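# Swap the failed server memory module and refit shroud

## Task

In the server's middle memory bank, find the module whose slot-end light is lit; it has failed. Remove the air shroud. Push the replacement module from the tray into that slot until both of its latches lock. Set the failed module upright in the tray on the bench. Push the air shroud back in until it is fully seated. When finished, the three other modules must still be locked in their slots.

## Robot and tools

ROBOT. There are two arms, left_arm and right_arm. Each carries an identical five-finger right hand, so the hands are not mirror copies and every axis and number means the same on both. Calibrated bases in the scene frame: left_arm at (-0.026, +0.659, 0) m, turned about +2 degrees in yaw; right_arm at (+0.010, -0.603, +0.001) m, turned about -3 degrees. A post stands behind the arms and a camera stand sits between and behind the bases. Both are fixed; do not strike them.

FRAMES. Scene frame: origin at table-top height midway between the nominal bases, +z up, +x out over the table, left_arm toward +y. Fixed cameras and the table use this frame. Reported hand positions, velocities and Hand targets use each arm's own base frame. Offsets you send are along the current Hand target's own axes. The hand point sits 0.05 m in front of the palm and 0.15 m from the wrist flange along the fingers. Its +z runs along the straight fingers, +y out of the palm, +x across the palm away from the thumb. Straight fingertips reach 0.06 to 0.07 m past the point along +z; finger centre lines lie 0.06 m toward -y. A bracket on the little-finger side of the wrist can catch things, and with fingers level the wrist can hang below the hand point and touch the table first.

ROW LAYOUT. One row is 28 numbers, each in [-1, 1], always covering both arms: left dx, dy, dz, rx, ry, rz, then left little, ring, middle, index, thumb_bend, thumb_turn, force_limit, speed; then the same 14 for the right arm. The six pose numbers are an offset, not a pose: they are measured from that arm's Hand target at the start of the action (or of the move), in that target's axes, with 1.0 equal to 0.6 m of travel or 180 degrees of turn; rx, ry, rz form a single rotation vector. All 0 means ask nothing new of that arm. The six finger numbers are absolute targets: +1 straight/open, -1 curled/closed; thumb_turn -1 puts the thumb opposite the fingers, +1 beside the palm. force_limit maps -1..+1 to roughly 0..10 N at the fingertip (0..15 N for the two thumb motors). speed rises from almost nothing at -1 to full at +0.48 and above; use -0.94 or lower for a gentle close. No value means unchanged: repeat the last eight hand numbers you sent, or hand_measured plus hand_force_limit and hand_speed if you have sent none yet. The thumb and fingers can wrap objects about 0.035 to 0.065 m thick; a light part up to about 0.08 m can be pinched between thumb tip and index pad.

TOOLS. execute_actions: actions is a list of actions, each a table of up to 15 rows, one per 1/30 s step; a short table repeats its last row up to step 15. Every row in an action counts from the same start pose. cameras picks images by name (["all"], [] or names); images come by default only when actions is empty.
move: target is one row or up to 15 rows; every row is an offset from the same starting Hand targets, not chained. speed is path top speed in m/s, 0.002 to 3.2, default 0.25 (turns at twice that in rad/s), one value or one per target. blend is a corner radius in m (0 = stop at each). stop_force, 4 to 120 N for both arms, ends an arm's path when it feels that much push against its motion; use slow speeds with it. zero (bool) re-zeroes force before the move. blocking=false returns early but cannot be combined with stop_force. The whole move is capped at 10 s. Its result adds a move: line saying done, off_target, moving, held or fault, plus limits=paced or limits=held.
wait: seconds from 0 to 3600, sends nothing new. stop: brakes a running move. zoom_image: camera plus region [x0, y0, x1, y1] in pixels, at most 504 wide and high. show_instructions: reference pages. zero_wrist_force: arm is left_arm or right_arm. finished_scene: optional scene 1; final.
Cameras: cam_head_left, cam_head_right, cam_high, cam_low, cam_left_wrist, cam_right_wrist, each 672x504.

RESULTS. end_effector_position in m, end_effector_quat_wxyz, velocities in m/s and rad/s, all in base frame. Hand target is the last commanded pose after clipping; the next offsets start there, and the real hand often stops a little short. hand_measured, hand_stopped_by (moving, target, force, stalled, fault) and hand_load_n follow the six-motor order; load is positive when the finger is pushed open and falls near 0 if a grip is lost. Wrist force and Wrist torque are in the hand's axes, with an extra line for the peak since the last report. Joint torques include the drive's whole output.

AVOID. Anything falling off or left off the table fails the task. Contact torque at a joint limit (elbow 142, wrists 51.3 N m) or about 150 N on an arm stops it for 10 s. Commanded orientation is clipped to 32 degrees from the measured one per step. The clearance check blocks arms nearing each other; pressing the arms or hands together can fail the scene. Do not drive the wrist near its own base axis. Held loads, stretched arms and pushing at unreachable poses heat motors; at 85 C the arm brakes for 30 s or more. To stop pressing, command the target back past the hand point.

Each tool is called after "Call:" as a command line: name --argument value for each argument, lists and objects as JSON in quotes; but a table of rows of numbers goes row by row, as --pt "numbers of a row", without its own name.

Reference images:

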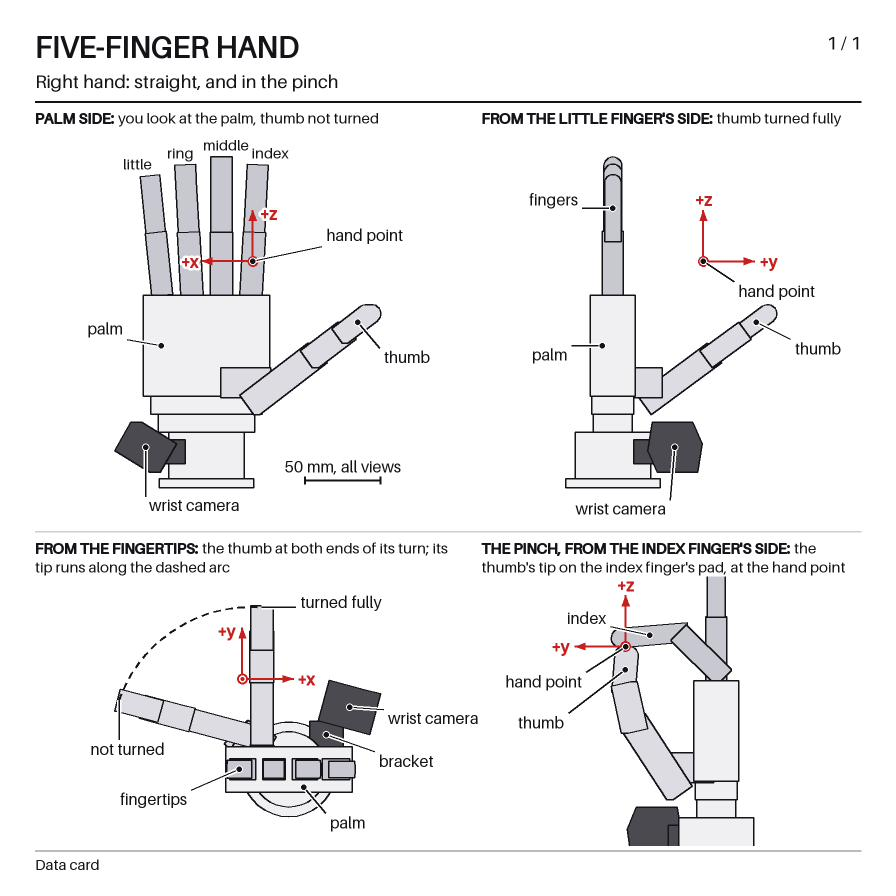

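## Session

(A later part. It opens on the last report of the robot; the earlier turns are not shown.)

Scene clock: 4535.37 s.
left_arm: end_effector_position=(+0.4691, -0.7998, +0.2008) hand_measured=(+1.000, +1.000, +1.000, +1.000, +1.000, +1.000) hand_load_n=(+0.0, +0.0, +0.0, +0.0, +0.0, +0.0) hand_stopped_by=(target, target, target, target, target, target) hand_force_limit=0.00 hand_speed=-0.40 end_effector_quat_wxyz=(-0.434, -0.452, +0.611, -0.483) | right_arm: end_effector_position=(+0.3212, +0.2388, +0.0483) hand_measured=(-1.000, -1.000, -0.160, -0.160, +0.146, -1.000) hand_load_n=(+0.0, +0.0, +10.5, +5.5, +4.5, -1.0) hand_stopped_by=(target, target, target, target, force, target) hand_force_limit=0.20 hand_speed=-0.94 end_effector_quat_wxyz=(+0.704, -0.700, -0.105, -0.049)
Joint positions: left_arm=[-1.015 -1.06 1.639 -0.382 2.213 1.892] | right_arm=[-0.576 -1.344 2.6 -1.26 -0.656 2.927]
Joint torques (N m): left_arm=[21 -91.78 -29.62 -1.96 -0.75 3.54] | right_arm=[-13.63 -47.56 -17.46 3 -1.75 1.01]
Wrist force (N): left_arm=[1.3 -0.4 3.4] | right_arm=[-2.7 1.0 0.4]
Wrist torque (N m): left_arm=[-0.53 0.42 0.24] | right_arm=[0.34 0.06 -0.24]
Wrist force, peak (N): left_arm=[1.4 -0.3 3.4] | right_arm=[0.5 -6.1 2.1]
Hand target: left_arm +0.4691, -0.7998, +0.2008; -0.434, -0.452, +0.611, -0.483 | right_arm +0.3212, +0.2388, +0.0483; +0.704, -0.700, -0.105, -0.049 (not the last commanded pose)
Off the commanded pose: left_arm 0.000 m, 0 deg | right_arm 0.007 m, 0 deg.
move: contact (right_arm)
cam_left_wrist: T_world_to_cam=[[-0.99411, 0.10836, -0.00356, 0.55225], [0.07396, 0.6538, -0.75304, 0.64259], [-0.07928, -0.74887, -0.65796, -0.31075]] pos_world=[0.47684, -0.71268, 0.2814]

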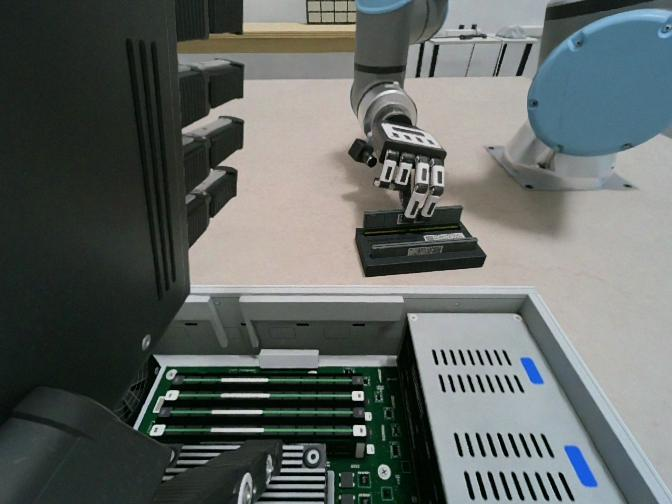

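Call:
wait --seconds 0.1 --cameras '["cam_left_wrist","cam_right_wrist","cam_head_right","cam_high"]'

Call:
zoom_image --camera "cam_right_wrist" --region '[510, 50, 610, 150]'

Call:
zoom_image --camera "cam_right_wrist" --region '[400, 150, 560, 310]'

Call:
zoom_image --camera "cam_head_right" --region '[440, 305, 510, 390]'

Call:
zoom_image --camera "cam_high" --region '[275, 90, 335, 150]'

Scene clock: 4549.67 s.
left_arm: end_effector_position=(+0.4691, -0.7998, +0.2008) hand_measured=(+1.000, +1.000, +1.000, +1.000, +1.000, +1.000) hand_load_n=(+0.0, -0.5, +0.0, +0.0, +0.0, +0.0) hand_stopped_by=(target, target, target, target, target, target) hand_force_limit=0.00 hand_speed=-0.40 end_effector_quat_wxyz=(-0.434, -0.452, +0.611, -0.483) | right_arm: end_effector_position=(+0.3212, +0.2388, +0.0483) hand_measured=(-1.000, -1.000, -0.160, -0.160, +0.146, -1.000) hand_load_n=(+0.0, +0.0, +10.5, +5.5, +4.0, -1.0) hand_stopped_by=(target, target, target, target, force, target) hand_force_limit=0.20 hand_speed=-0.94 end_effector_quat_wxyz=(+0.704, -0.700, -0.105, -0.049)
Joint positions: left_arm=[-1.015 -1.06 1.639 -0.382 2.213 1.892] | right_arm=[-0.576 -1.344 2.6 -1.26 -0.656 2.927]
Joint torques (N m): left_arm=[21.46 -94.6 -27.32 -2 -0.45 3.42] | right_arm=[-11.66 -46.95 -19.24 2.87 -0.97 0.65]
Wrist force (N): left_arm=[1.6 -0.4 3.3] | right_arm=[-2.5 0.8 -0.2]
Wrist torque (N m): left_arm=[-0.52 0.38 0.26] | right_arm=[0.33 0.05 -0.25]
Wrist force, peak (N): left_arm=[1.4 -0.4 3.5] | right_arm=[-3.2 1.1 0.2]
Hand target: left_arm +0.4691, -0.7998, +0.2008; -0.434, -0.452, +0.611, -0.483 | right_arm +0.3212, +0.2388, +0.0483; +0.704, -0.700, -0.105, -0.049 (not the last commanded pose)
Off the commanded pose: left_arm 0.000 m, 0 deg | right_arm 0.007 m, 0 deg.
wait: 0.10 s; at rest from the start
cam_left_wrist: T_world_to_cam=[[-0.99411, 0.10836, -0.00356, 0.55225], [0.07396, 0.6538, -0.75304, 0.64259], [-0.07928, -0.74887, -0.65796, -0.31075]] pos_world=[0.47684, -0.71268, 0.2814]
cam_right_wrist: T_world_to_cam=[[0.47998, 0.05485, -0.87556, -0.12162], [-0.71968, -0.54611, -0.42874, 0.38955], [-0.50167, 0.83592, -0.22265, 0.08713]] pos_world=[0.38244, 0.14657, 0.07993]
Images, in order (width x height): cam_head_right 672x504, cam_high 672x504, cam_left_wrist 672x504, cam_right_wrist 672x504.

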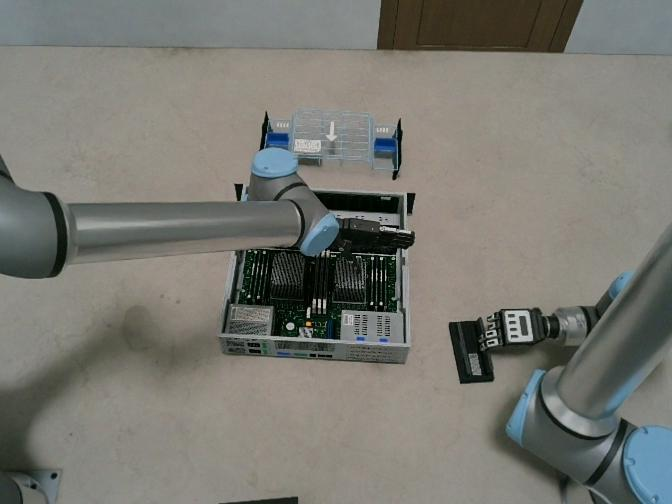

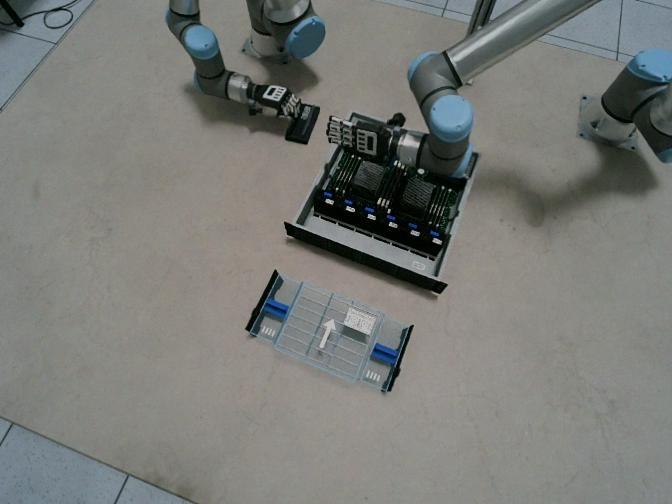

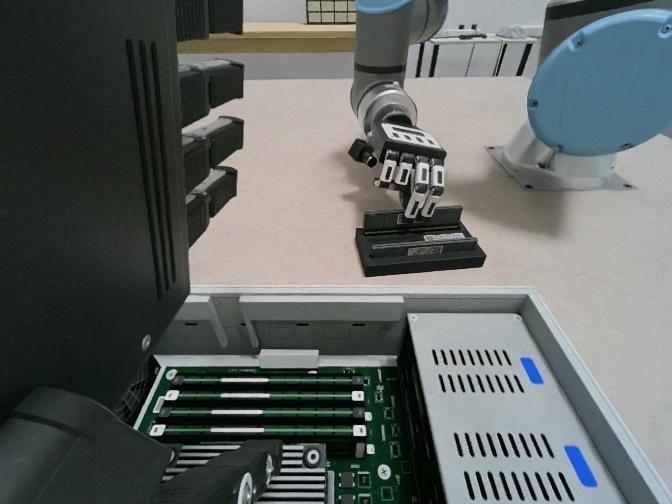

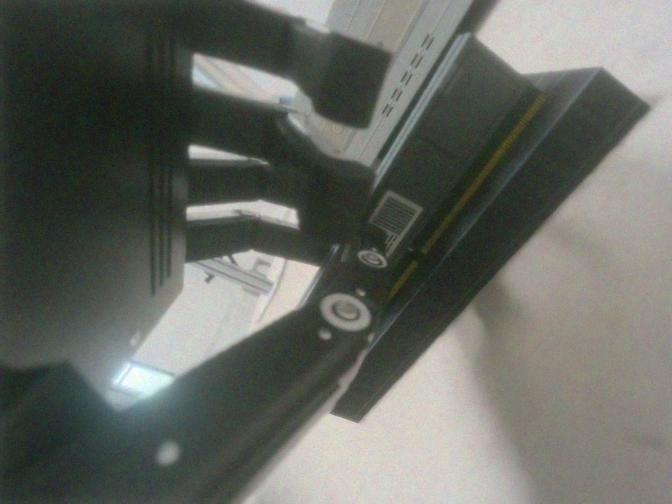

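Scaled by 5.040 from the camera's image (finer frame: 960x720).

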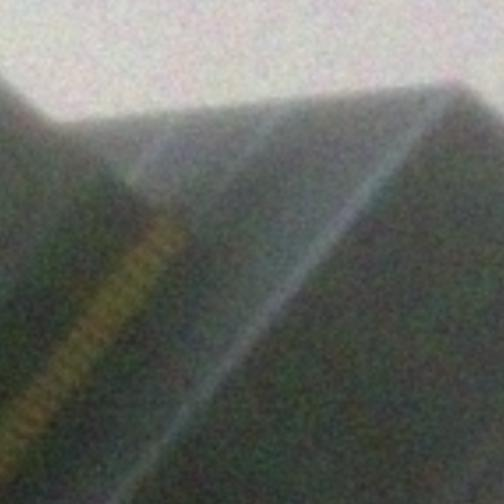

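Scaled by 3.150 from the camera's image (finer frame: 960x720).

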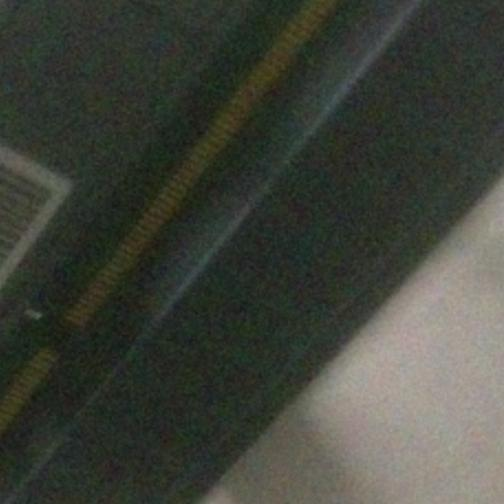

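Scaled by 5.929 from the camera's image (finer frame: 960x720).

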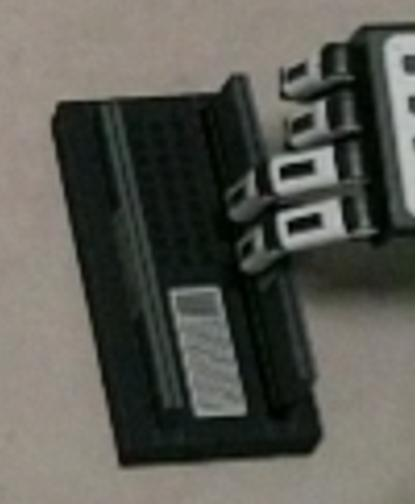

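Scaled by 8.400 from the camera's image (finer frame: 960x720).

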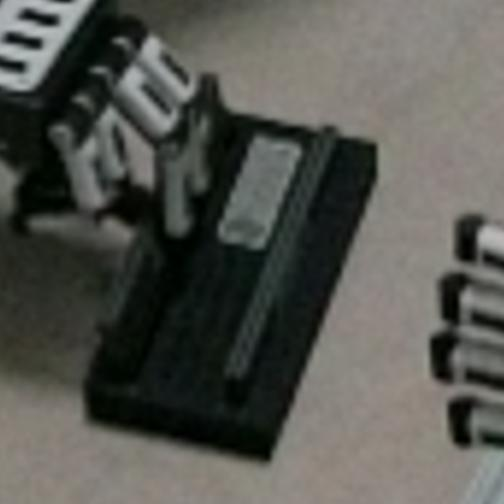

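Call:
move --target '[0,0,0,0,0,0,1,1,1,1,1,1,0,-0.4, 0.0179,-0.0813,0.0,0,0,0,-1,-1,-0.16,-0.16,0.0,-1,0.2,-0.94]' --speed 0.08 --cameras '["cam_left_wrist","cam_right_wrist","cam_head_right","cam_high"]'

Call:
zoom_image --camera "cam_right_wrist" --region '[420, 250, 560, 390]'

Call:
zoom_image --camera "cam_right_wrist" --region '[532, 150, 672, 290]'

Call:
zoom_image --camera "cam_left_wrist" --region '[380, 210, 430, 250]'

Scene clock: 4592.87 s.
left_arm: end_effector_position=(+0.4691, -0.7998, +0.2008) hand_measured=(+1.000, +1.000, +1.000, +1.000, +1.000, +1.000) hand_load_n=(+0.0, +0.0, +0.0, +0.0, +0.0, +0.0) hand_stopped_by=(target, target, target, target, target, target) hand_force_limit=0.00 hand_speed=-0.40 end_effector_quat_wxyz=(-0.434, -0.452, +0.611, -0.483) | right_arm: end_effector_position=(+0.3212, +0.2389, +0.0983) hand_measured=(-1.000, -1.000, -0.160, -0.160, +0.146, -1.000) hand_load_n=(+0.0, +0.0, +11.0, +5.0, +4.0, -1.5) hand_stopped_by=(target, target, target, target, force, target) hand_force_limit=0.20 hand_speed=-0.94 end_effector_quat_wxyz=(+0.704, -0.700, -0.105, -0.049)
Joint positions: left_arm=[-1.015 -1.06 1.639 -0.382 2.213 1.892] | right_arm=[-0.576 -1.487 2.578 -1.096 -0.656 2.927]
Joint torques (N m): left_arm=[22.52 -91.33 -28.97 -1.47 -0.71 4.1] | right_arm=[11.83 -22.74 -10.88 0.78 1.86 0.83]
Wrist force (N): left_arm=[1.5 -0.3 2.9] | right_arm=[-2.7 1.2 0.1]
Wrist torque (N m): left_arm=[-0.49 0.41 0.26] | right_arm=[0.32 0.09 -0.27]
Wrist force, peak (N): left_arm=[1.5 -0.6 3.4] | right_arm=[-2.9 1.6 0.6]
Hand target: left_arm +0.4691, -0.7998, +0.2008; -0.434, -0.452, +0.611, -0.483 | right_arm +0.3211, +0.2389, +0.0983; +0.704, -0.700, -0.105, -0.049
Off the commanded pose: left_arm 0.000 m, 0 deg | right_arm 0.000 m, 0 deg.
move: done
cam_left_wrist: T_world_to_cam=[[-0.99411, 0.10836, -0.00356, 0.55225], [0.07396, 0.6538, -0.75304, 0.64259], [-0.07928, -0.74887, -0.65796, -0.31075]] pos_world=[0.47684, -0.71268, 0.2814]
cam_right_wrist: T_world_to_cam=[[0.48013, 0.05469, -0.87549, -0.07803], [-0.71966, -0.54612, -0.42878, 0.41107], [-0.50157, 0.83592, -0.22285, 0.0982]] pos_world=[0.38254, 0.14667, 0.12983]
Images, in order (width x height): cam_head_right 672x504, cam_high 672x504, cam_left_wrist 672x504, cam_right_wrist 672x504.

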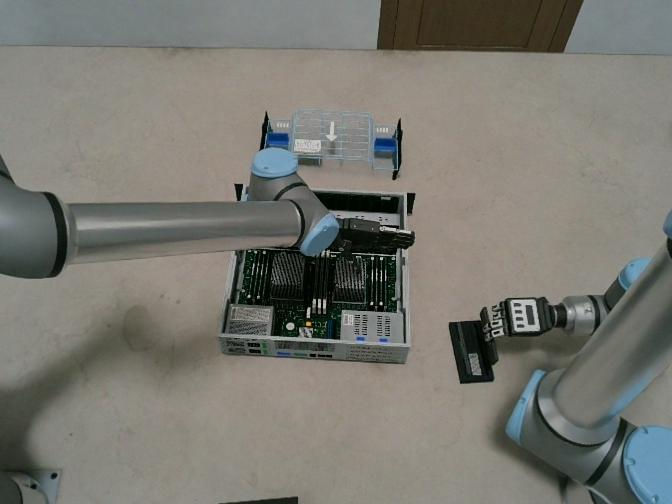

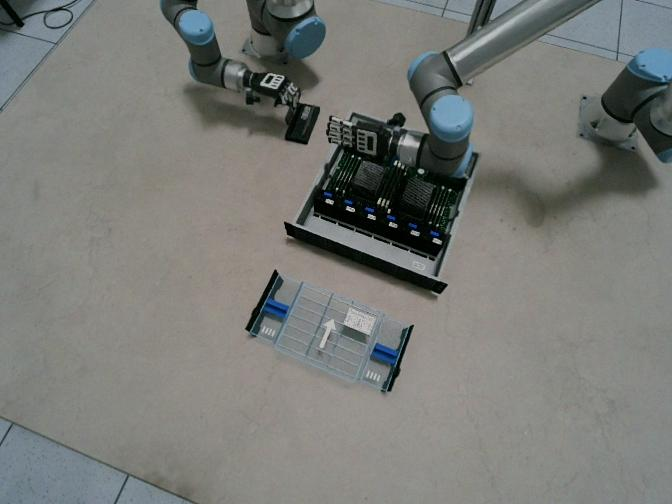

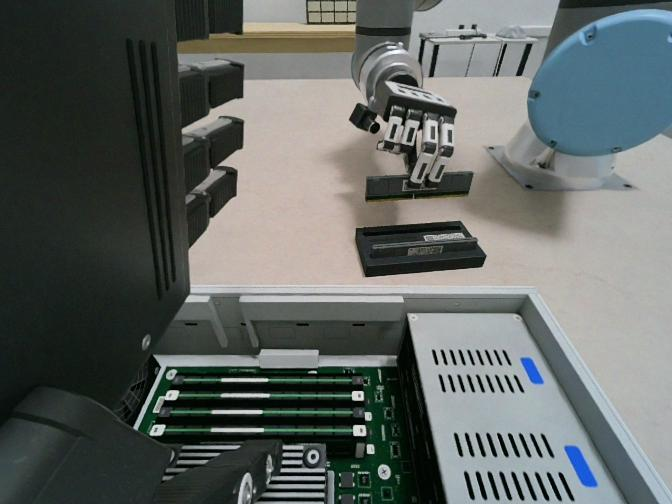

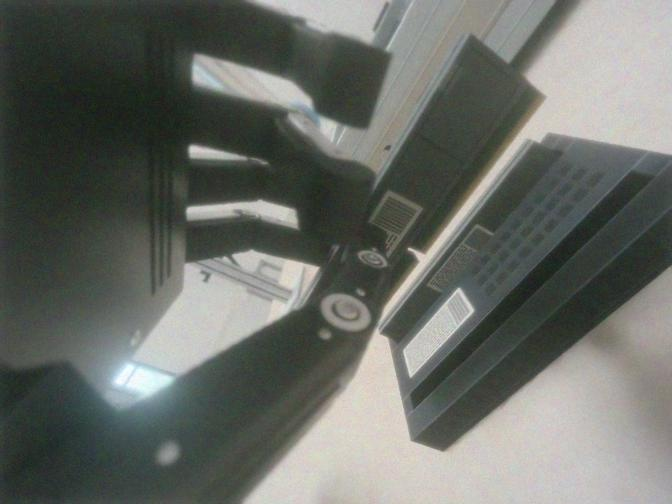

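Scaled by 3.600 from the camera's image (finer frame: 960x720).

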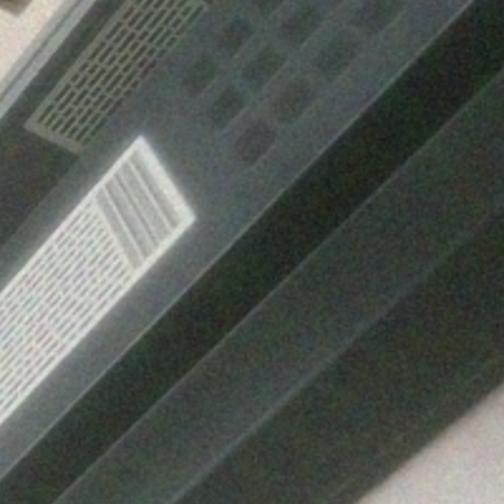

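Scaled by 3.600 from the camera's image (finer frame: 960x720).

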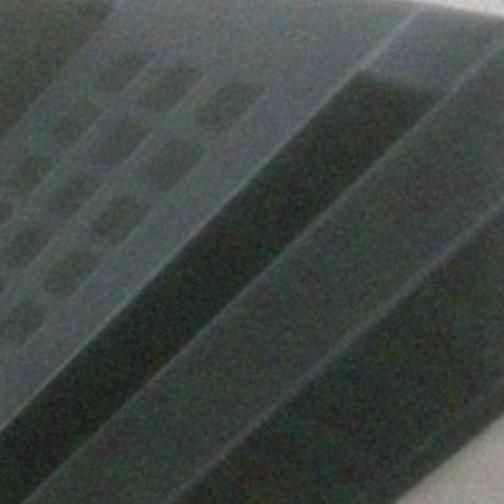

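Scaled by 10.080 from the camera's image (finer frame: 960x720).

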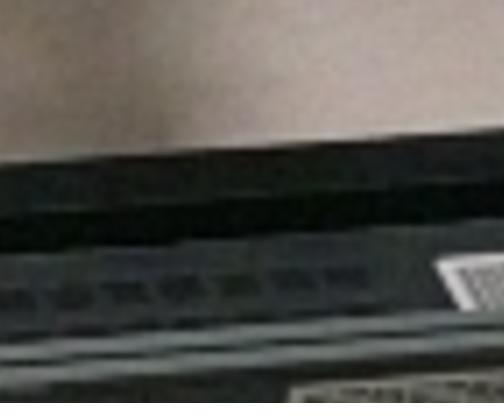

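Call:
zoom_image --camera "cam_left_wrist" --region '[355, 155, 485, 215]'

Scaled by 3.877 from the camera's image (finer frame: 960x720).

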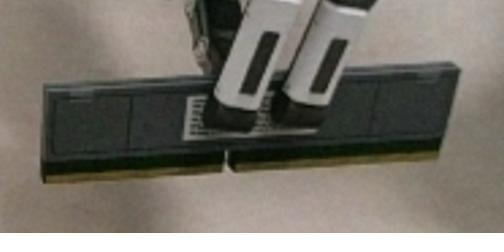

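Call:
move --target '[0,0,0,0,0,0,1,1,1,1,1,1,0,-0.4, -0.0151,0.0688,0.0018,0,0,-0.0278,-1,-1,-0.16,-0.16,0.0,-1,0.2,-0.94]' --speed 0.05 --stop_force 5 --cameras '["cam_left_wrist"]'

Call:
zoom_image --camera "cam_left_wrist" --region '[350, 190, 430, 250]'

Call:
zoom_image --camera "cam_left_wrist" --region '[420, 190, 500, 250]'

Scene clock: 4705.83 s.
left_arm: end_effector_position=(+0.4691, -0.7998, +0.2008) hand_measured=(+1.000, +1.000, +1.000, +1.000, +1.000, +1.000) hand_load_n=(+0.0, +0.0, +0.0, +0.0, +0.0, +0.0) hand_stopped_by=(target, target, target, target, target, target) hand_force_limit=0.00 hand_speed=-0.40 end_effector_quat_wxyz=(-0.434, -0.452, +0.611, -0.483) | right_arm: end_effector_position=(+0.3211, +0.2399, +0.0560) hand_measured=(-1.000, -1.000, -0.160, -0.160, +0.146, -1.000) hand_load_n=(+0.0, +0.0, +11.0, +5.5, +4.0, -1.5) hand_stopped_by=(target, target, target, target, force, target) hand_force_limit=0.20 hand_speed=-0.94 end_effector_quat_wxyz=(+0.702, -0.695, -0.135, -0.079)
Joint positions: left_arm=[-1.015 -1.06 1.639 -0.382 2.213 1.892] | right_arm=[-0.585 -1.378 2.608 -1.235 -0.665 2.84]
Joint torques (N m): left_arm=[20 -91.11 -28.56 -1.71 -0.31 3.94] | right_arm=[6.42 -45.13 -19.85 0.39 0.85 3.5]
Wrist force (N): left_arm=[1.2 -0.6 3.3] | right_arm=[-2.1 1.4 0.2]
Wrist torque (N m): left_arm=[-0.56 0.45 0.23] | right_arm=[0.36 -0.01 -0.31]
Wrist force, peak (N): left_arm=[1.5 -0.4 3.5] | right_arm=[-3.3 1.2 0.2]
Hand target: left_arm +0.4691, -0.7998, +0.2008; -0.434, -0.452, +0.611, -0.483 | right_arm +0.3211, +0.2399, +0.0560; +0.702, -0.695, -0.135, -0.079
Off the commanded pose: left_arm 0.000 m, 0 deg | right_arm 0.000 m, 0 deg.
move: done
cam_left_wrist: T_world_to_cam=[[-0.99411, 0.10836, -0.00356, 0.55225], [0.07396, 0.6538, -0.75304, 0.64259], [-0.07928, -0.74887, -0.65796, -0.31075]] pos_world=[0.47684, -0.71268, 0.2814]

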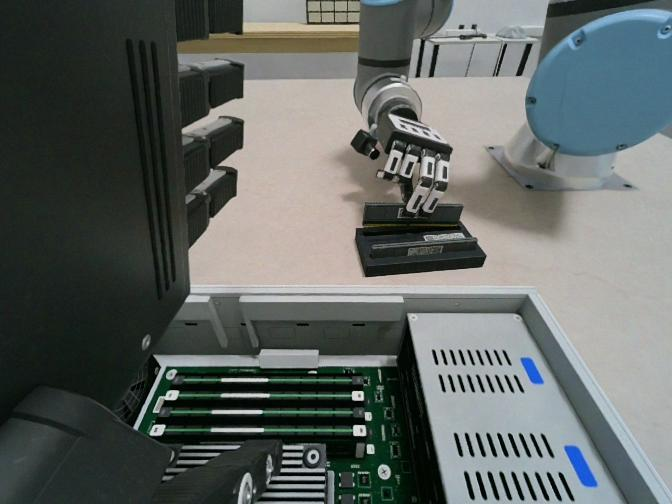

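Scaled by 6.300 from the camera's image (finer frame: 960x720).

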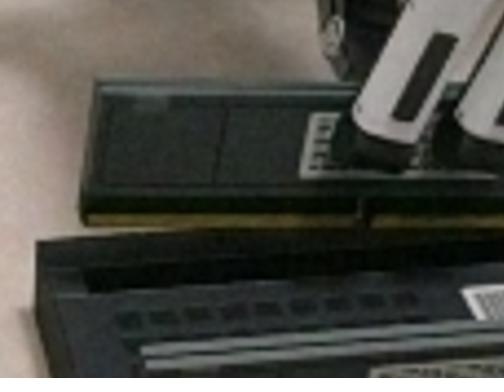

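Scaled by 6.300 from the camera's image (finer frame: 960x720).

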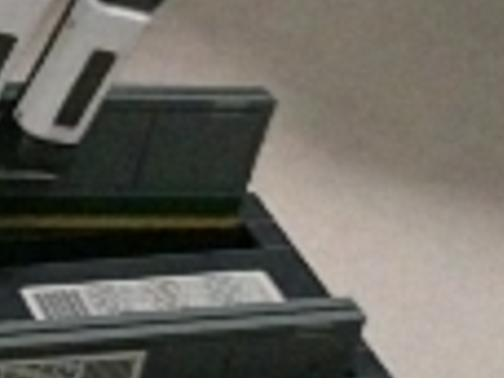

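Call:
move --target '[0,0,0,0,0,0,1,1,1,1,1,1,0,-0.4, -0.0032,0.0130,0.0,0,0,0,-1,-1,-0.16,-0.16,0.0,-1,0.2,-0.94]' --speed 0.008 --stop_force 4 --cameras '["cam_left_wrist"]'

Call:
zoom_image --camera "cam_left_wrist" --region '[420, 190, 500, 250]'

Scene clock: 4724.30 s.
left_arm: end_effector_position=(+0.4691, -0.7998, +0.2008) hand_measured=(+1.000, +1.000, +1.000, +1.000, +1.000, +1.000) hand_load_n=(+0.0, +0.0, +0.0, +0.5, +0.0, +0.0) hand_stopped_by=(target, target, target, target, target, target) hand_force_limit=0.00 hand_speed=-0.40 end_effector_quat_wxyz=(-0.434, -0.452, +0.611, -0.483) | right_arm: end_effector_position=(+0.3216, +0.2399, +0.0480) hand_measured=(-1.000, -1.000, -0.160, -0.160, +0.146, -1.000) hand_load_n=(+0.0, +0.0, +10.5, +6.5, +3.0, -1.5) hand_stopped_by=(target, target, target, target, force, target) hand_force_limit=0.20 hand_speed=-0.94 end_effector_quat_wxyz=(+0.702, -0.695, -0.135, -0.079)
Joint positions: left_arm=[-1.015 -1.06 1.639 -0.382 2.213 1.892] | right_arm=[-0.584 -1.353 2.61 -1.262 -0.664 2.84]
Joint torques (N m): left_arm=[22.7 -90.62 -29.29 -1.89 -0.66 4.25] | right_arm=[10.94 -44.26 -6.97 2.68 1.9 3.61]
Wrist force (N): left_arm=[1.6 -0.5 3.2] | right_arm=[-1.4 -0.7 0.7]
Wrist torque (N m): left_arm=[-0.54 0.38 0.26] | right_arm=[0.28 0.06 -0.27]
Wrist force, peak (N): left_arm=[1.4 -0.6 3.6] | right_arm=[-2.6 1.9 0.7]
Hand target: left_arm +0.4691, -0.7998, +0.2008; -0.434, -0.452, +0.611, -0.483 | right_arm +0.3216, +0.2399, +0.0480; +0.702, -0.695, -0.135, -0.079
Off the commanded pose: left_arm 0.000 m, 0 deg | right_arm 0.000 m, 0 deg.
move: done
cam_left_wrist: T_world_to_cam=[[-0.99411, 0.10836, -0.00356, 0.55225], [0.07396, 0.6538, -0.75304, 0.64259], [-0.07928, -0.74887, -0.65796, -0.31075]] pos_world=[0.47684, -0.71268, 0.2814]

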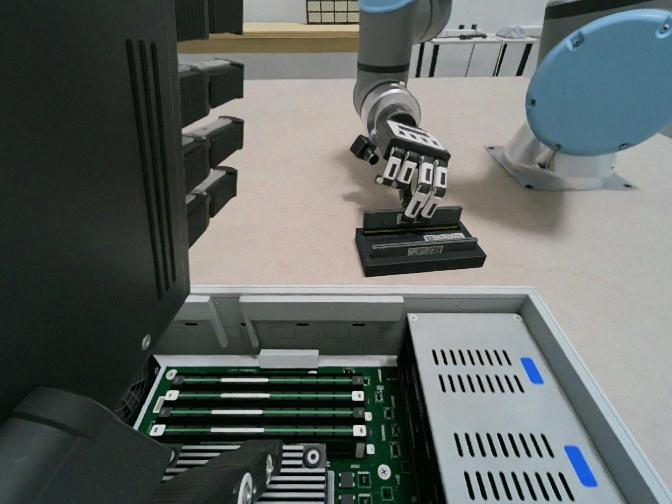

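Scaled by 6.300 from the camera's image (finer frame: 960x720).

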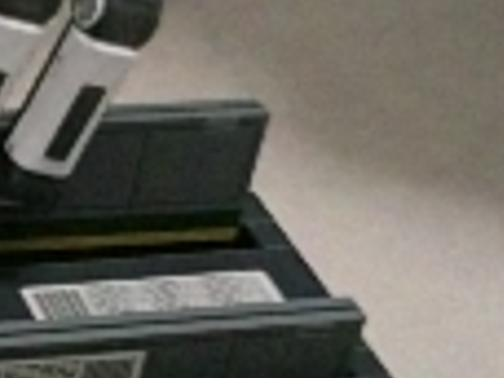

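Call:
zoom_image --camera "cam_left_wrist" --region '[345, 190, 500, 290]'

Call:
zoom_image --camera "cam_left_wrist" --region '[350, 190, 430, 250]'

Scaled by 3.252 from the camera's image (finer frame: 960x720).

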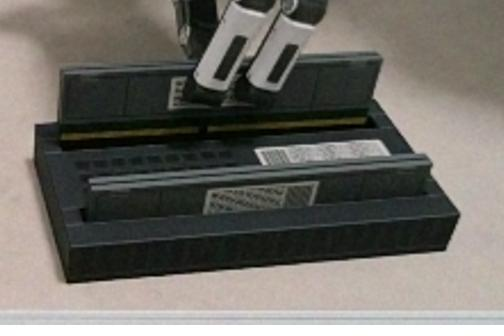

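Scaled by 6.300 from the camera's image (finer frame: 960x720).

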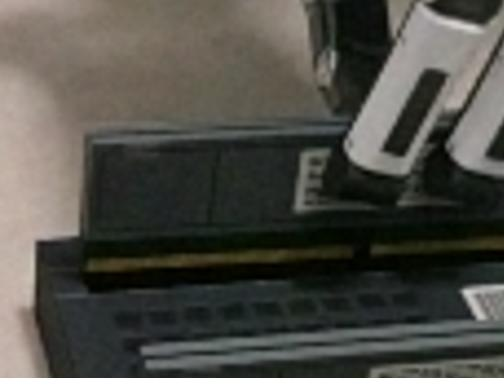

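Call:
move --target '[0,0,0,0,0,0,1,1,1,1,1,1,0,-0.4, 0.00075,-0.0024,0.0003,0.00116,-0.0037,0,-1,-1,-0.16,-0.16,0.0,-1,0.2,-0.94]' --speed 0.01

Call:
move --target '[0,0,0,0,0,0,1,1,1,1,1,1,0,-0.4, -0.003,0.0095,0.0,0,0,0,-1,-1,-0.16,-0.16,0.0,-1,0.2,-0.94]' --speed 0.006 --stop_force 4 --cameras '["cam_left_wrist"]'

Call:
zoom_image --camera "cam_left_wrist" --region '[420, 190, 500, 250]'

Call:
zoom_image --camera "cam_left_wrist" --region '[350, 190, 430, 250]'

Scene clock: 4750.50 s.
left_arm: end_effector_position=(+0.4691, -0.7998, +0.2008) hand_measured=(+1.000, +1.000, +1.000, +1.000, +1.000, +1.000) hand_load_n=(+0.0, +0.0, +0.0, +0.0, +0.0, +0.0) hand_stopped_by=(target, target, target, target, target, target) hand_force_limit=0.00 hand_speed=-0.40 end_effector_quat_wxyz=(-0.434, -0.452, +0.611, -0.483) | right_arm: end_effector_position=(+0.3216, +0.2401, +0.0495) hand_measured=(-1.000, -1.000, -0.160, -0.160, +0.146, -1.000) hand_load_n=(+0.0, +0.0, +10.5, +6.0, +4.0, -1.5) hand_stopped_by=(target, target, target, target, force, target) hand_force_limit=0.20 hand_speed=-0.94 end_effector_quat_wxyz=(+0.702, -0.694, -0.140, -0.075)
Joint positions: left_arm=[-1.015 -1.06 1.639 -0.382 2.213 1.892] | right_arm=[-0.577 -1.354 2.603 -1.254 -0.669 2.84]
Joint torques (N m): left_arm=[22.16 -93.68 -29.77 -1.35 -0.53 3.8] | right_arm=[-0.46 -43.78 -13.22 1.3 -1.7 3.34]
Wrist force (N): left_arm=[1.2 -0.5 3.2] | right_arm=[-2.4 1.6 0.2]
Wrist torque (N m): left_arm=[-0.53 0.45 0.24] | right_arm=[0.38 0.04 -0.32]
Wrist force, peak (N): left_arm=[1.7 -0.4 3.4] | right_arm=[-2.9 1.6 0.4]
Hand target: left_arm +0.4691, -0.7998, +0.2008; -0.434, -0.452, +0.611, -0.483 | right_arm +0.3216, +0.2401, +0.0495; +0.702, -0.694, -0.140, -0.075
Off the commanded pose: left_arm 0.000 m, 0 deg | right_arm 0.000 m, 0 deg.
move: done

Scene clock: 4751.80 s.
left_arm: end_effector_position=(+0.4691, -0.7998, +0.2008) hand_measured=(+1.000, +1.000, +1.000, +1.000, +1.000, +1.000) hand_load_n=(+0.0, +0.0, +0.0, +0.0, +0.0, +0.0) hand_stopped_by=(target, target, target, target, target, target) hand_force_limit=0.00 hand_speed=-0.40 end_effector_quat_wxyz=(-0.434, -0.452, +0.611, -0.483) | right_arm: end_effector_position=(+0.3216, +0.2401, +0.0465) hand_measured=(-1.000, -1.000, -0.160, -0.160, +0.146, -1.000) hand_load_n=(+0.0, +0.0, +11.0, +6.0, +2.5, -1.5) hand_stopped_by=(target, target, target, target, force, target) hand_force_limit=0.20 hand_speed=-0.94 end_effector_quat_wxyz=(+0.702, -0.694, -0.140, -0.075)
Joint positions: left_arm=[-1.015 -1.06 1.639 -0.382 2.213 1.892] | right_arm=[-0.577 -1.345 2.604 -1.264 -0.669 2.84]
Joint torques (N m): left_arm=[21.81 -89.14 -29.35 -1.17 0.2 3.87] | right_arm=[-2.15 -45.5 -18.1 2.42 0.25 3.44]
Wrist force (N): left_arm=[1.3 -0.6 3.2] | right_arm=[-0.8 -1.1 0.7]
Wrist torque (N m): left_arm=[-0.55 0.44 0.24] | right_arm=[0.33 0.06 -0.35]
Wrist force, peak (N): left_arm=[1.3 -0.3 3.5] | right_arm=[2.5 -7.0 1.9]
Hand target: left_arm +0.4691, -0.7998, +0.2008; -0.434, -0.452, +0.611, -0.483 | right_arm +0.3216, +0.2401, +0.0465; +0.702, -0.694, -0.140, -0.075 (not the last commanded pose)
Off the commanded pose: left_arm 0.000 m, 0 deg | right_arm 0.003 m, 0 deg.
move: contact (right_arm)
cam_left_wrist: T_world_to_cam=[[-0.99411, 0.10836, -0.00356, 0.55225], [0.07396, 0.6538, -0.75304, 0.64259], [-0.07928, -0.74887, -0.65796, -0.31075]] pos_world=[0.47684, -0.71268, 0.2814]

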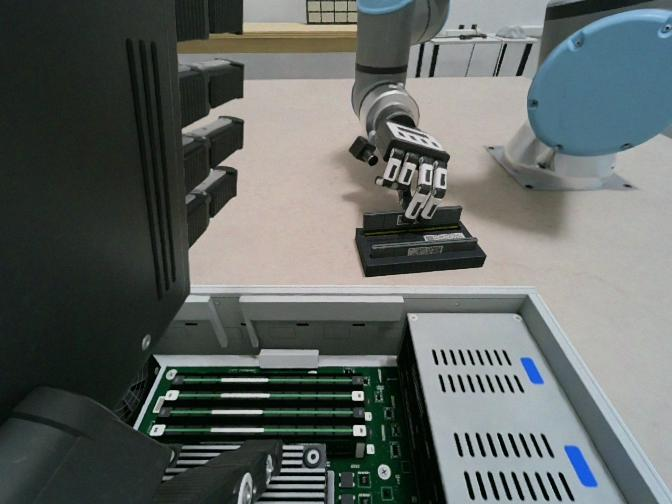

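Scaled by 6.300 from the camera's image (finer frame: 960x720).

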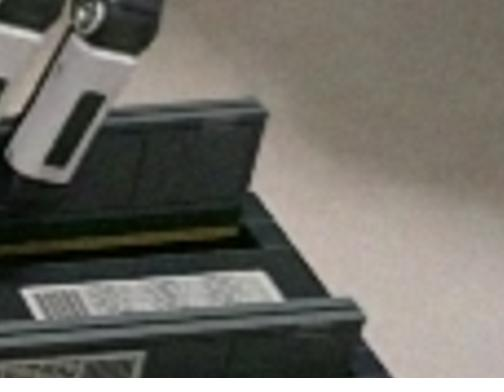

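Scaled by 6.300 from the camera's image (finer frame: 960x720).

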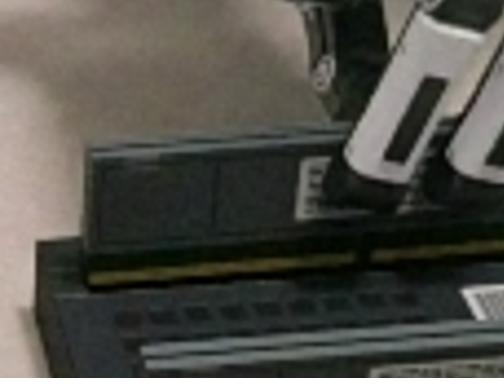

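Call:
execute_actions --actions '[]' --cameras '["cam_left_wrist"]'

Call:
zoom_image --camera "cam_left_wrist" --region '[350, 190, 430, 250]'

Call:
zoom_image --camera "cam_left_wrist" --region '[420, 190, 500, 250]'

Scene clock: 4801.57 s.
left_arm: end_effector_position=(+0.4691, -0.7998, +0.2008) hand_measured=(+1.000, +1.000, +1.000, +1.000, +1.000, +1.000) hand_load_n=(+0.0, +0.0, +0.0, +0.0, +0.0, +0.0) hand_stopped_by=(target, target, target, target, target, target) hand_force_limit=0.00 hand_speed=-0.40 end_effector_quat_wxyz=(-0.434, -0.452, +0.611, -0.483) | right_arm: end_effector_position=(+0.3216, +0.2401, +0.0465) hand_measured=(-1.000, -1.000, -0.160, -0.160, +0.146, -1.000) hand_load_n=(+0.0, +0.0, +11.0, +6.0, +2.5, -1.5) hand_stopped_by=(target, target, target, target, force, target) hand_force_limit=0.20 hand_speed=-0.94 end_effector_quat_wxyz=(+0.702, -0.694, -0.140, -0.075)
Joint positions: left_arm=[-1.015 -1.06 1.639 -0.382 2.213 1.892] | right_arm=[-0.577 -1.345 2.604 -1.264 -0.669 2.84]
Joint velocities: within noise
Joint torques (N m): left_arm=[20.53 -94.8 -28.83 -2.05 -0.33 4.04] | right_arm=[5.92 -46.05 -19.31 1.41 -0.83 3.28]
Wrist force (N): left_arm=[1.3 -0.5 3.1] | right_arm=[-1.2 -1.1 0.3]
Wrist torque (N m): left_arm=[-0.53 0.45 0.24] | right_arm=[0.38 0.02 -0.32]
Wrist force, peak (N): left_arm=[1.5 -0.3 3.4] | right_arm=[-1.8 -1.5 0.8]
Hand target: left_arm +0.4691, -0.7998, +0.2008; -0.434, -0.452, +0.611, -0.483 | right_arm +0.3216, +0.2401, +0.0465; +0.702, -0.694, -0.140, -0.075 (not the last commanded pose)
Off the commanded pose: left_arm 0.000 m, 0 deg | right_arm 0.003 m, 0 deg.
camera_calibration:
cam_left_wrist: T_world_to_cam=[[-0.99411, 0.10836, -0.00356, 0.55225], [0.07396, 0.6538, -0.75304, 0.64259], [-0.07928, -0.74887, -0.65796, -0.31075]] pos_world=[0.47684, -0.71268, 0.2814]
Images, in order (width x height): cam_left_wrist 672x504.

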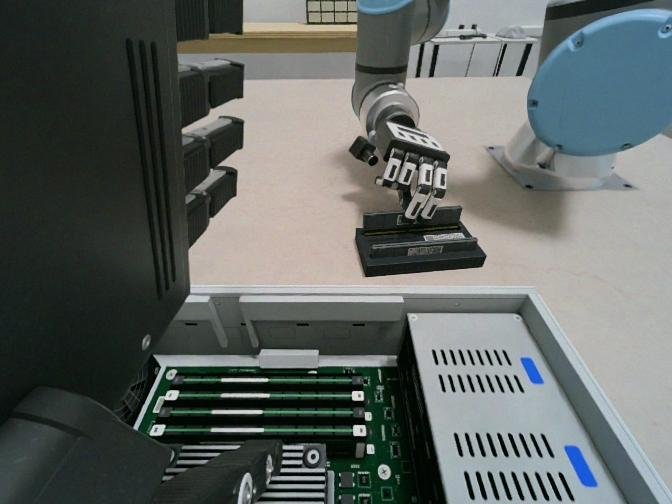

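Scaled by 6.300 from the camera's image (finer frame: 960x720).

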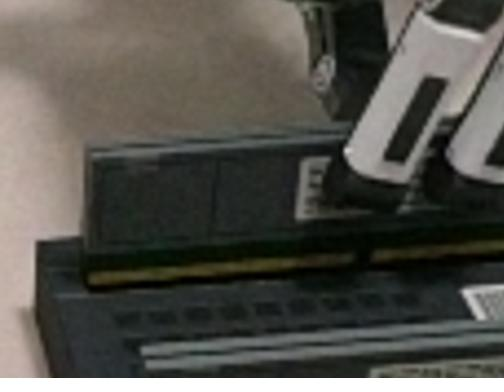

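Scaled by 6.300 from the camera's image (finer frame: 960x720).

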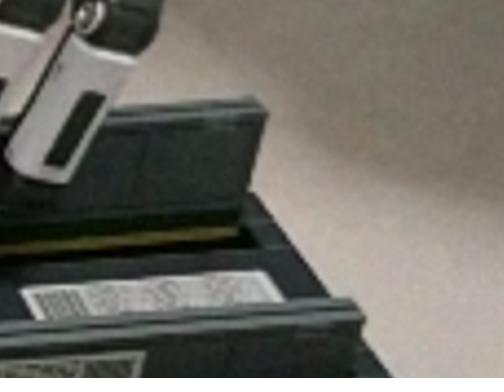

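Call:
zoom_image --camera "cam_left_wrist" --region '[355, 205, 395, 245]'

Call:
zoom_image --camera "cam_left_wrist" --region '[430, 200, 470, 240]'

Scaled by 12.600 from the camera's image (finer frame: 960x720).

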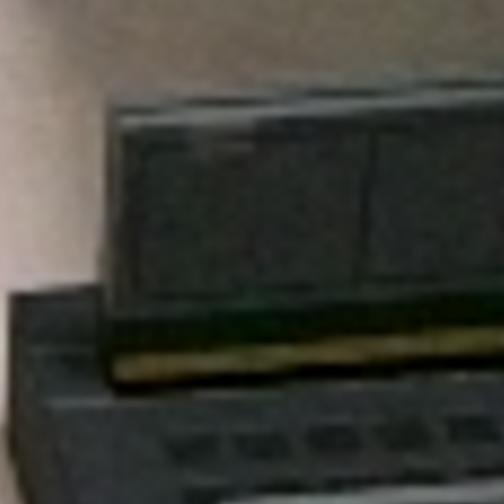

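Scaled by 12.600 from the camera's image (finer frame: 960x720).

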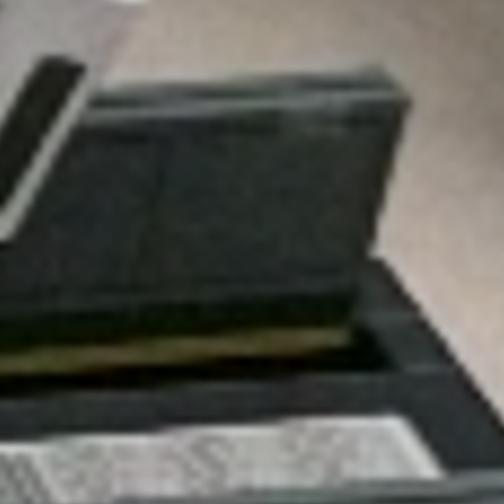

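Call:
move --pt "0 0 0 0 0 0 1 1 1 1 1 1 0 -0.4 0.0015 -0.00477 0 0 0 0 -1 -1 -0.16 -0.16 0.0 -1 0.2 -0.94" --pt "0 0 0 0 0 0 1 1 1 1 1 1 0 -0.4 -0.00263 -0.00607 -0.0001 0 0 0 -1 -1 -0.16 -0.16 0.0 -1 0.2 -0.94" --speed 0.02 --cameras '["cam_left_wrist"]'

Call:
zoom_image --camera "cam_left_wrist" --region '[355, 205, 395, 245]'

Call:
zoom_image --camera "cam_left_wrist" --region '[430, 200, 470, 240]'

Scene clock: 4847.07 s.
left_arm: end_effector_position=(+0.4691, -0.7998, +0.2008) hand_measured=(+1.000, +1.000, +1.000, +1.000, +1.000, +1.000) hand_load_n=(+0.0, +0.0, +0.0, +0.0, +0.0, +0.0) hand_stopped_by=(target, target, target, target, target, target) hand_force_limit=0.00 hand_speed=-0.40 end_effector_quat_wxyz=(-0.434, -0.452, +0.611, -0.483) | right_arm: end_effector_position=(+0.3189, +0.2398, +0.0495) hand_measured=(-1.000, -1.000, -0.160, -0.160, +0.146, -1.000) hand_load_n=(+0.0, +0.0, +11.0, +5.5, +3.5, -1.5) hand_stopped_by=(target, target, target, target, force, target) hand_force_limit=0.20 hand_speed=-0.94 end_effector_quat_wxyz=(+0.702, -0.694, -0.140, -0.075)
Joint positions: left_arm=[-1.015 -1.06 1.639 -0.382 2.213 1.892] | right_arm=[-0.582 -1.357 2.608 -1.256 -0.674 2.84]
Joint torques (N m): left_arm=[18.33 -94.37 -30.15 -1.2 -0.16 3.08] | right_arm=[7.83 -21.79 -18.88 0.84 0.96 1.75]
Wrist force (N): left_arm=[1.4 -0.6 3.2] | right_arm=[-2.5 1.3 0.3]
Wrist torque (N m): left_arm=[-0.55 0.42 0.24] | right_arm=[0.35 0.05 -0.34]
Wrist force, peak (N): left_arm=[1.4 -0.5 3.7] | right_arm=[-2.9 1.5 0.5]
Hand target: left_arm +0.4691, -0.7998, +0.2008; -0.434, -0.452, +0.611, -0.483 | right_arm +0.3190, +0.2398, +0.0495; +0.702, -0.694, -0.140, -0.075
Off the commanded pose: left_arm 0.000 m, 0 deg | right_arm 0.000 m, 0 deg.
move: done
cam_left_wrist: T_world_to_cam=[[-0.99411, 0.10836, -0.00356, 0.55225], [0.07396, 0.6538, -0.75304, 0.64259], [-0.07928, -0.74887, -0.65796, -0.31075]] pos_world=[0.47684, -0.71268, 0.2814]

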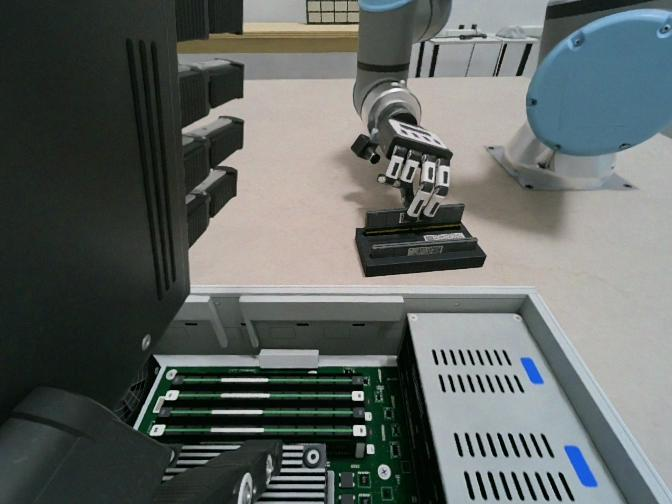

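Scaled by 12.600 from the camera's image (finer frame: 960x720).

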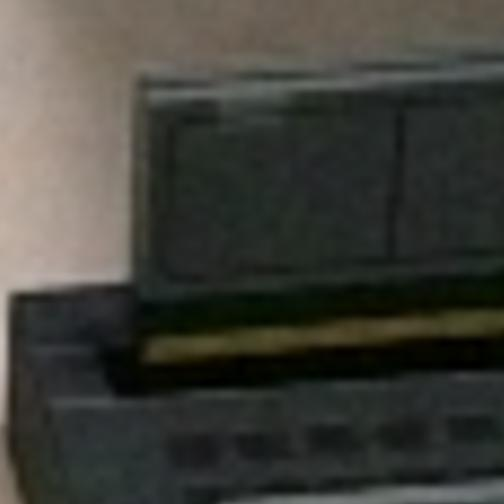

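Scaled by 12.600 from the camera's image (finer frame: 960x720).

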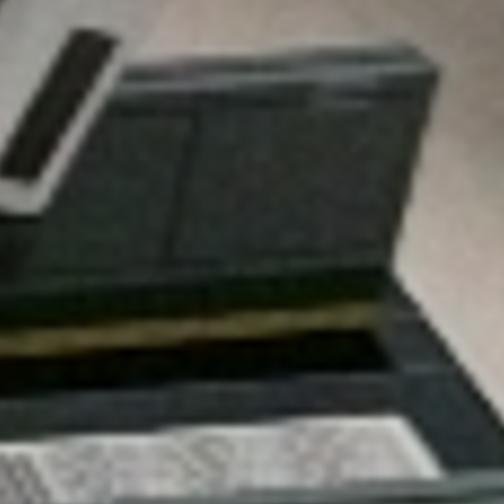

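Call:
move --pt "0 0 0 0 0 0 -1 -1 -1 -1 1 -1 0 -0.4 0 0 0 0 0 0 -1 -1 -0.16 -0.16 0.0 -1 0.2 -0.94" --pt "0.0407 0.1148 0.2242 0 0 0 -1 -1 -1 -1 1 -1 0 -0.4 0.00143 0.00045 0 0 0 0 -1 -1 -0.16 -0.16 0.0 -1 0.2 -0.94" --speed 0.08 --cameras '["cam_left_wrist", "cam_high"]'

Scene clock: 4917.20 s.
left_arm: end_effector_position=(+0.3841, -0.9271, +0.1897) hand_measured=(-1.000, -1.000, -1.000, -1.000, +1.000, -1.000) hand_load_n=(+0.0, +0.0, +0.0, +0.0, +0.0, +0.5) hand_stopped_by=(target, target, target, target, target, target) hand_force_limit=0.00 hand_speed=-0.40 end_effector_quat_wxyz=(-0.434, -0.452, +0.611, -0.483) end_effector_velocity=(+0.002, +0.004, -0.002) end_effector_angular_velocity=(+0.003, +0.002, +0.000) | right_arm: end_effector_position=(+0.3199, +0.2399, +0.0495) hand_measured=(-1.000, -1.000, -0.160, -0.160, +0.146, -1.000) hand_load_n=(+0.0, +0.0, +11.0, +5.5, +3.5, -1.5) hand_stopped_by=(target, target, target, target, force, target) hand_force_limit=0.20 hand_speed=-0.94 end_effector_quat_wxyz=(+0.702, -0.694, -0.140, -0.075)
Joint positions: left_arm=[-1.187 -0.991 1.548 -0.38 2.044 1.854] | right_arm=[-0.58 -1.356 2.606 -1.255 -0.672 2.84]
Joint velocities: left_arm=[0.004 -0.002 0.005 0 0.005 0] | right_arm=[within noise]
Joint torques (N m): left_arm=[23.06 -97.45 -32.18 -0.33 2.43 -0.63] | right_arm=[10.8 -13.13 -19.36 2.67 2.69 0.54]
Wrist force (N): left_arm=[1.6 -0.7 3.4] | right_arm=[-2.5 1.3 0.1]
Wrist torque (N m): left_arm=[-0.58 0.41 0.32] | right_arm=[0.35 0.06 -0.33]
Wrist force, peak (N): left_arm=[1.6 0.0 4.3] | right_arm=[-2.8 1.7 0.7]
Hand target: left_arm +0.3843, -0.9268, +0.1897; -0.434, -0.452, +0.611, -0.483 | right_arm +0.3199, +0.2399, +0.0495; +0.702, -0.694, -0.140, -0.075
Off the commanded pose: left_arm 0.000 m, 0 deg | right_arm 0.000 m, 0 deg.
move: done
cam_left_wrist: T_world_to_cam=[[-0.9941, 0.10844, -0.0035, 0.48146], [0.07397, 0.65374, -0.7531, 0.72371], [-0.07938, -0.74891, -0.6579, -0.42014]] pos_world=[0.39174, -0.83998, 0.2703]
Images, in order (width x height): cam_high 672x504, cam_left_wrist 672x504.

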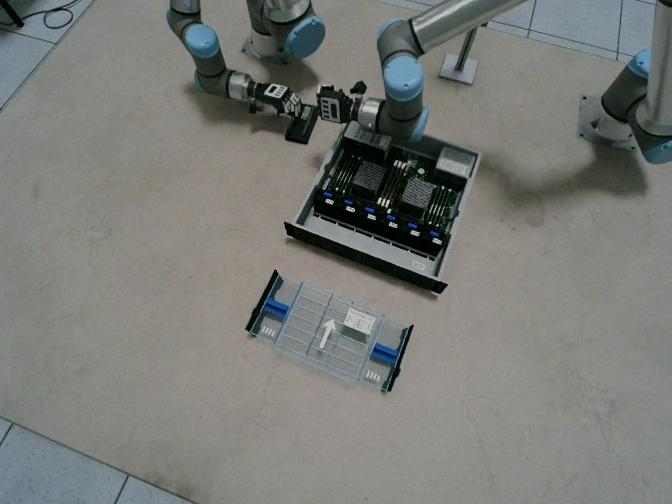

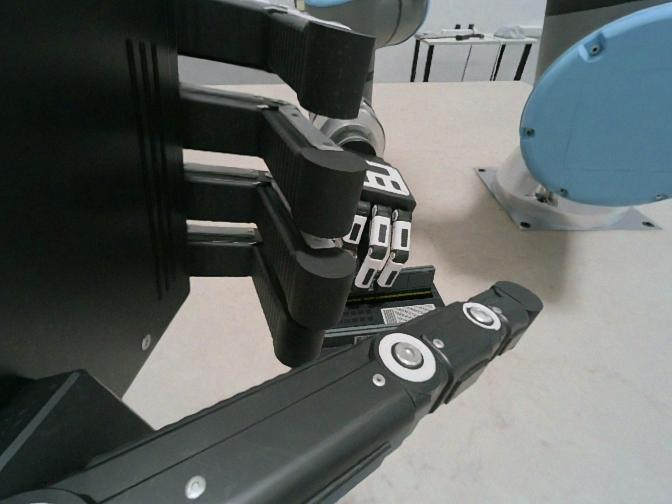

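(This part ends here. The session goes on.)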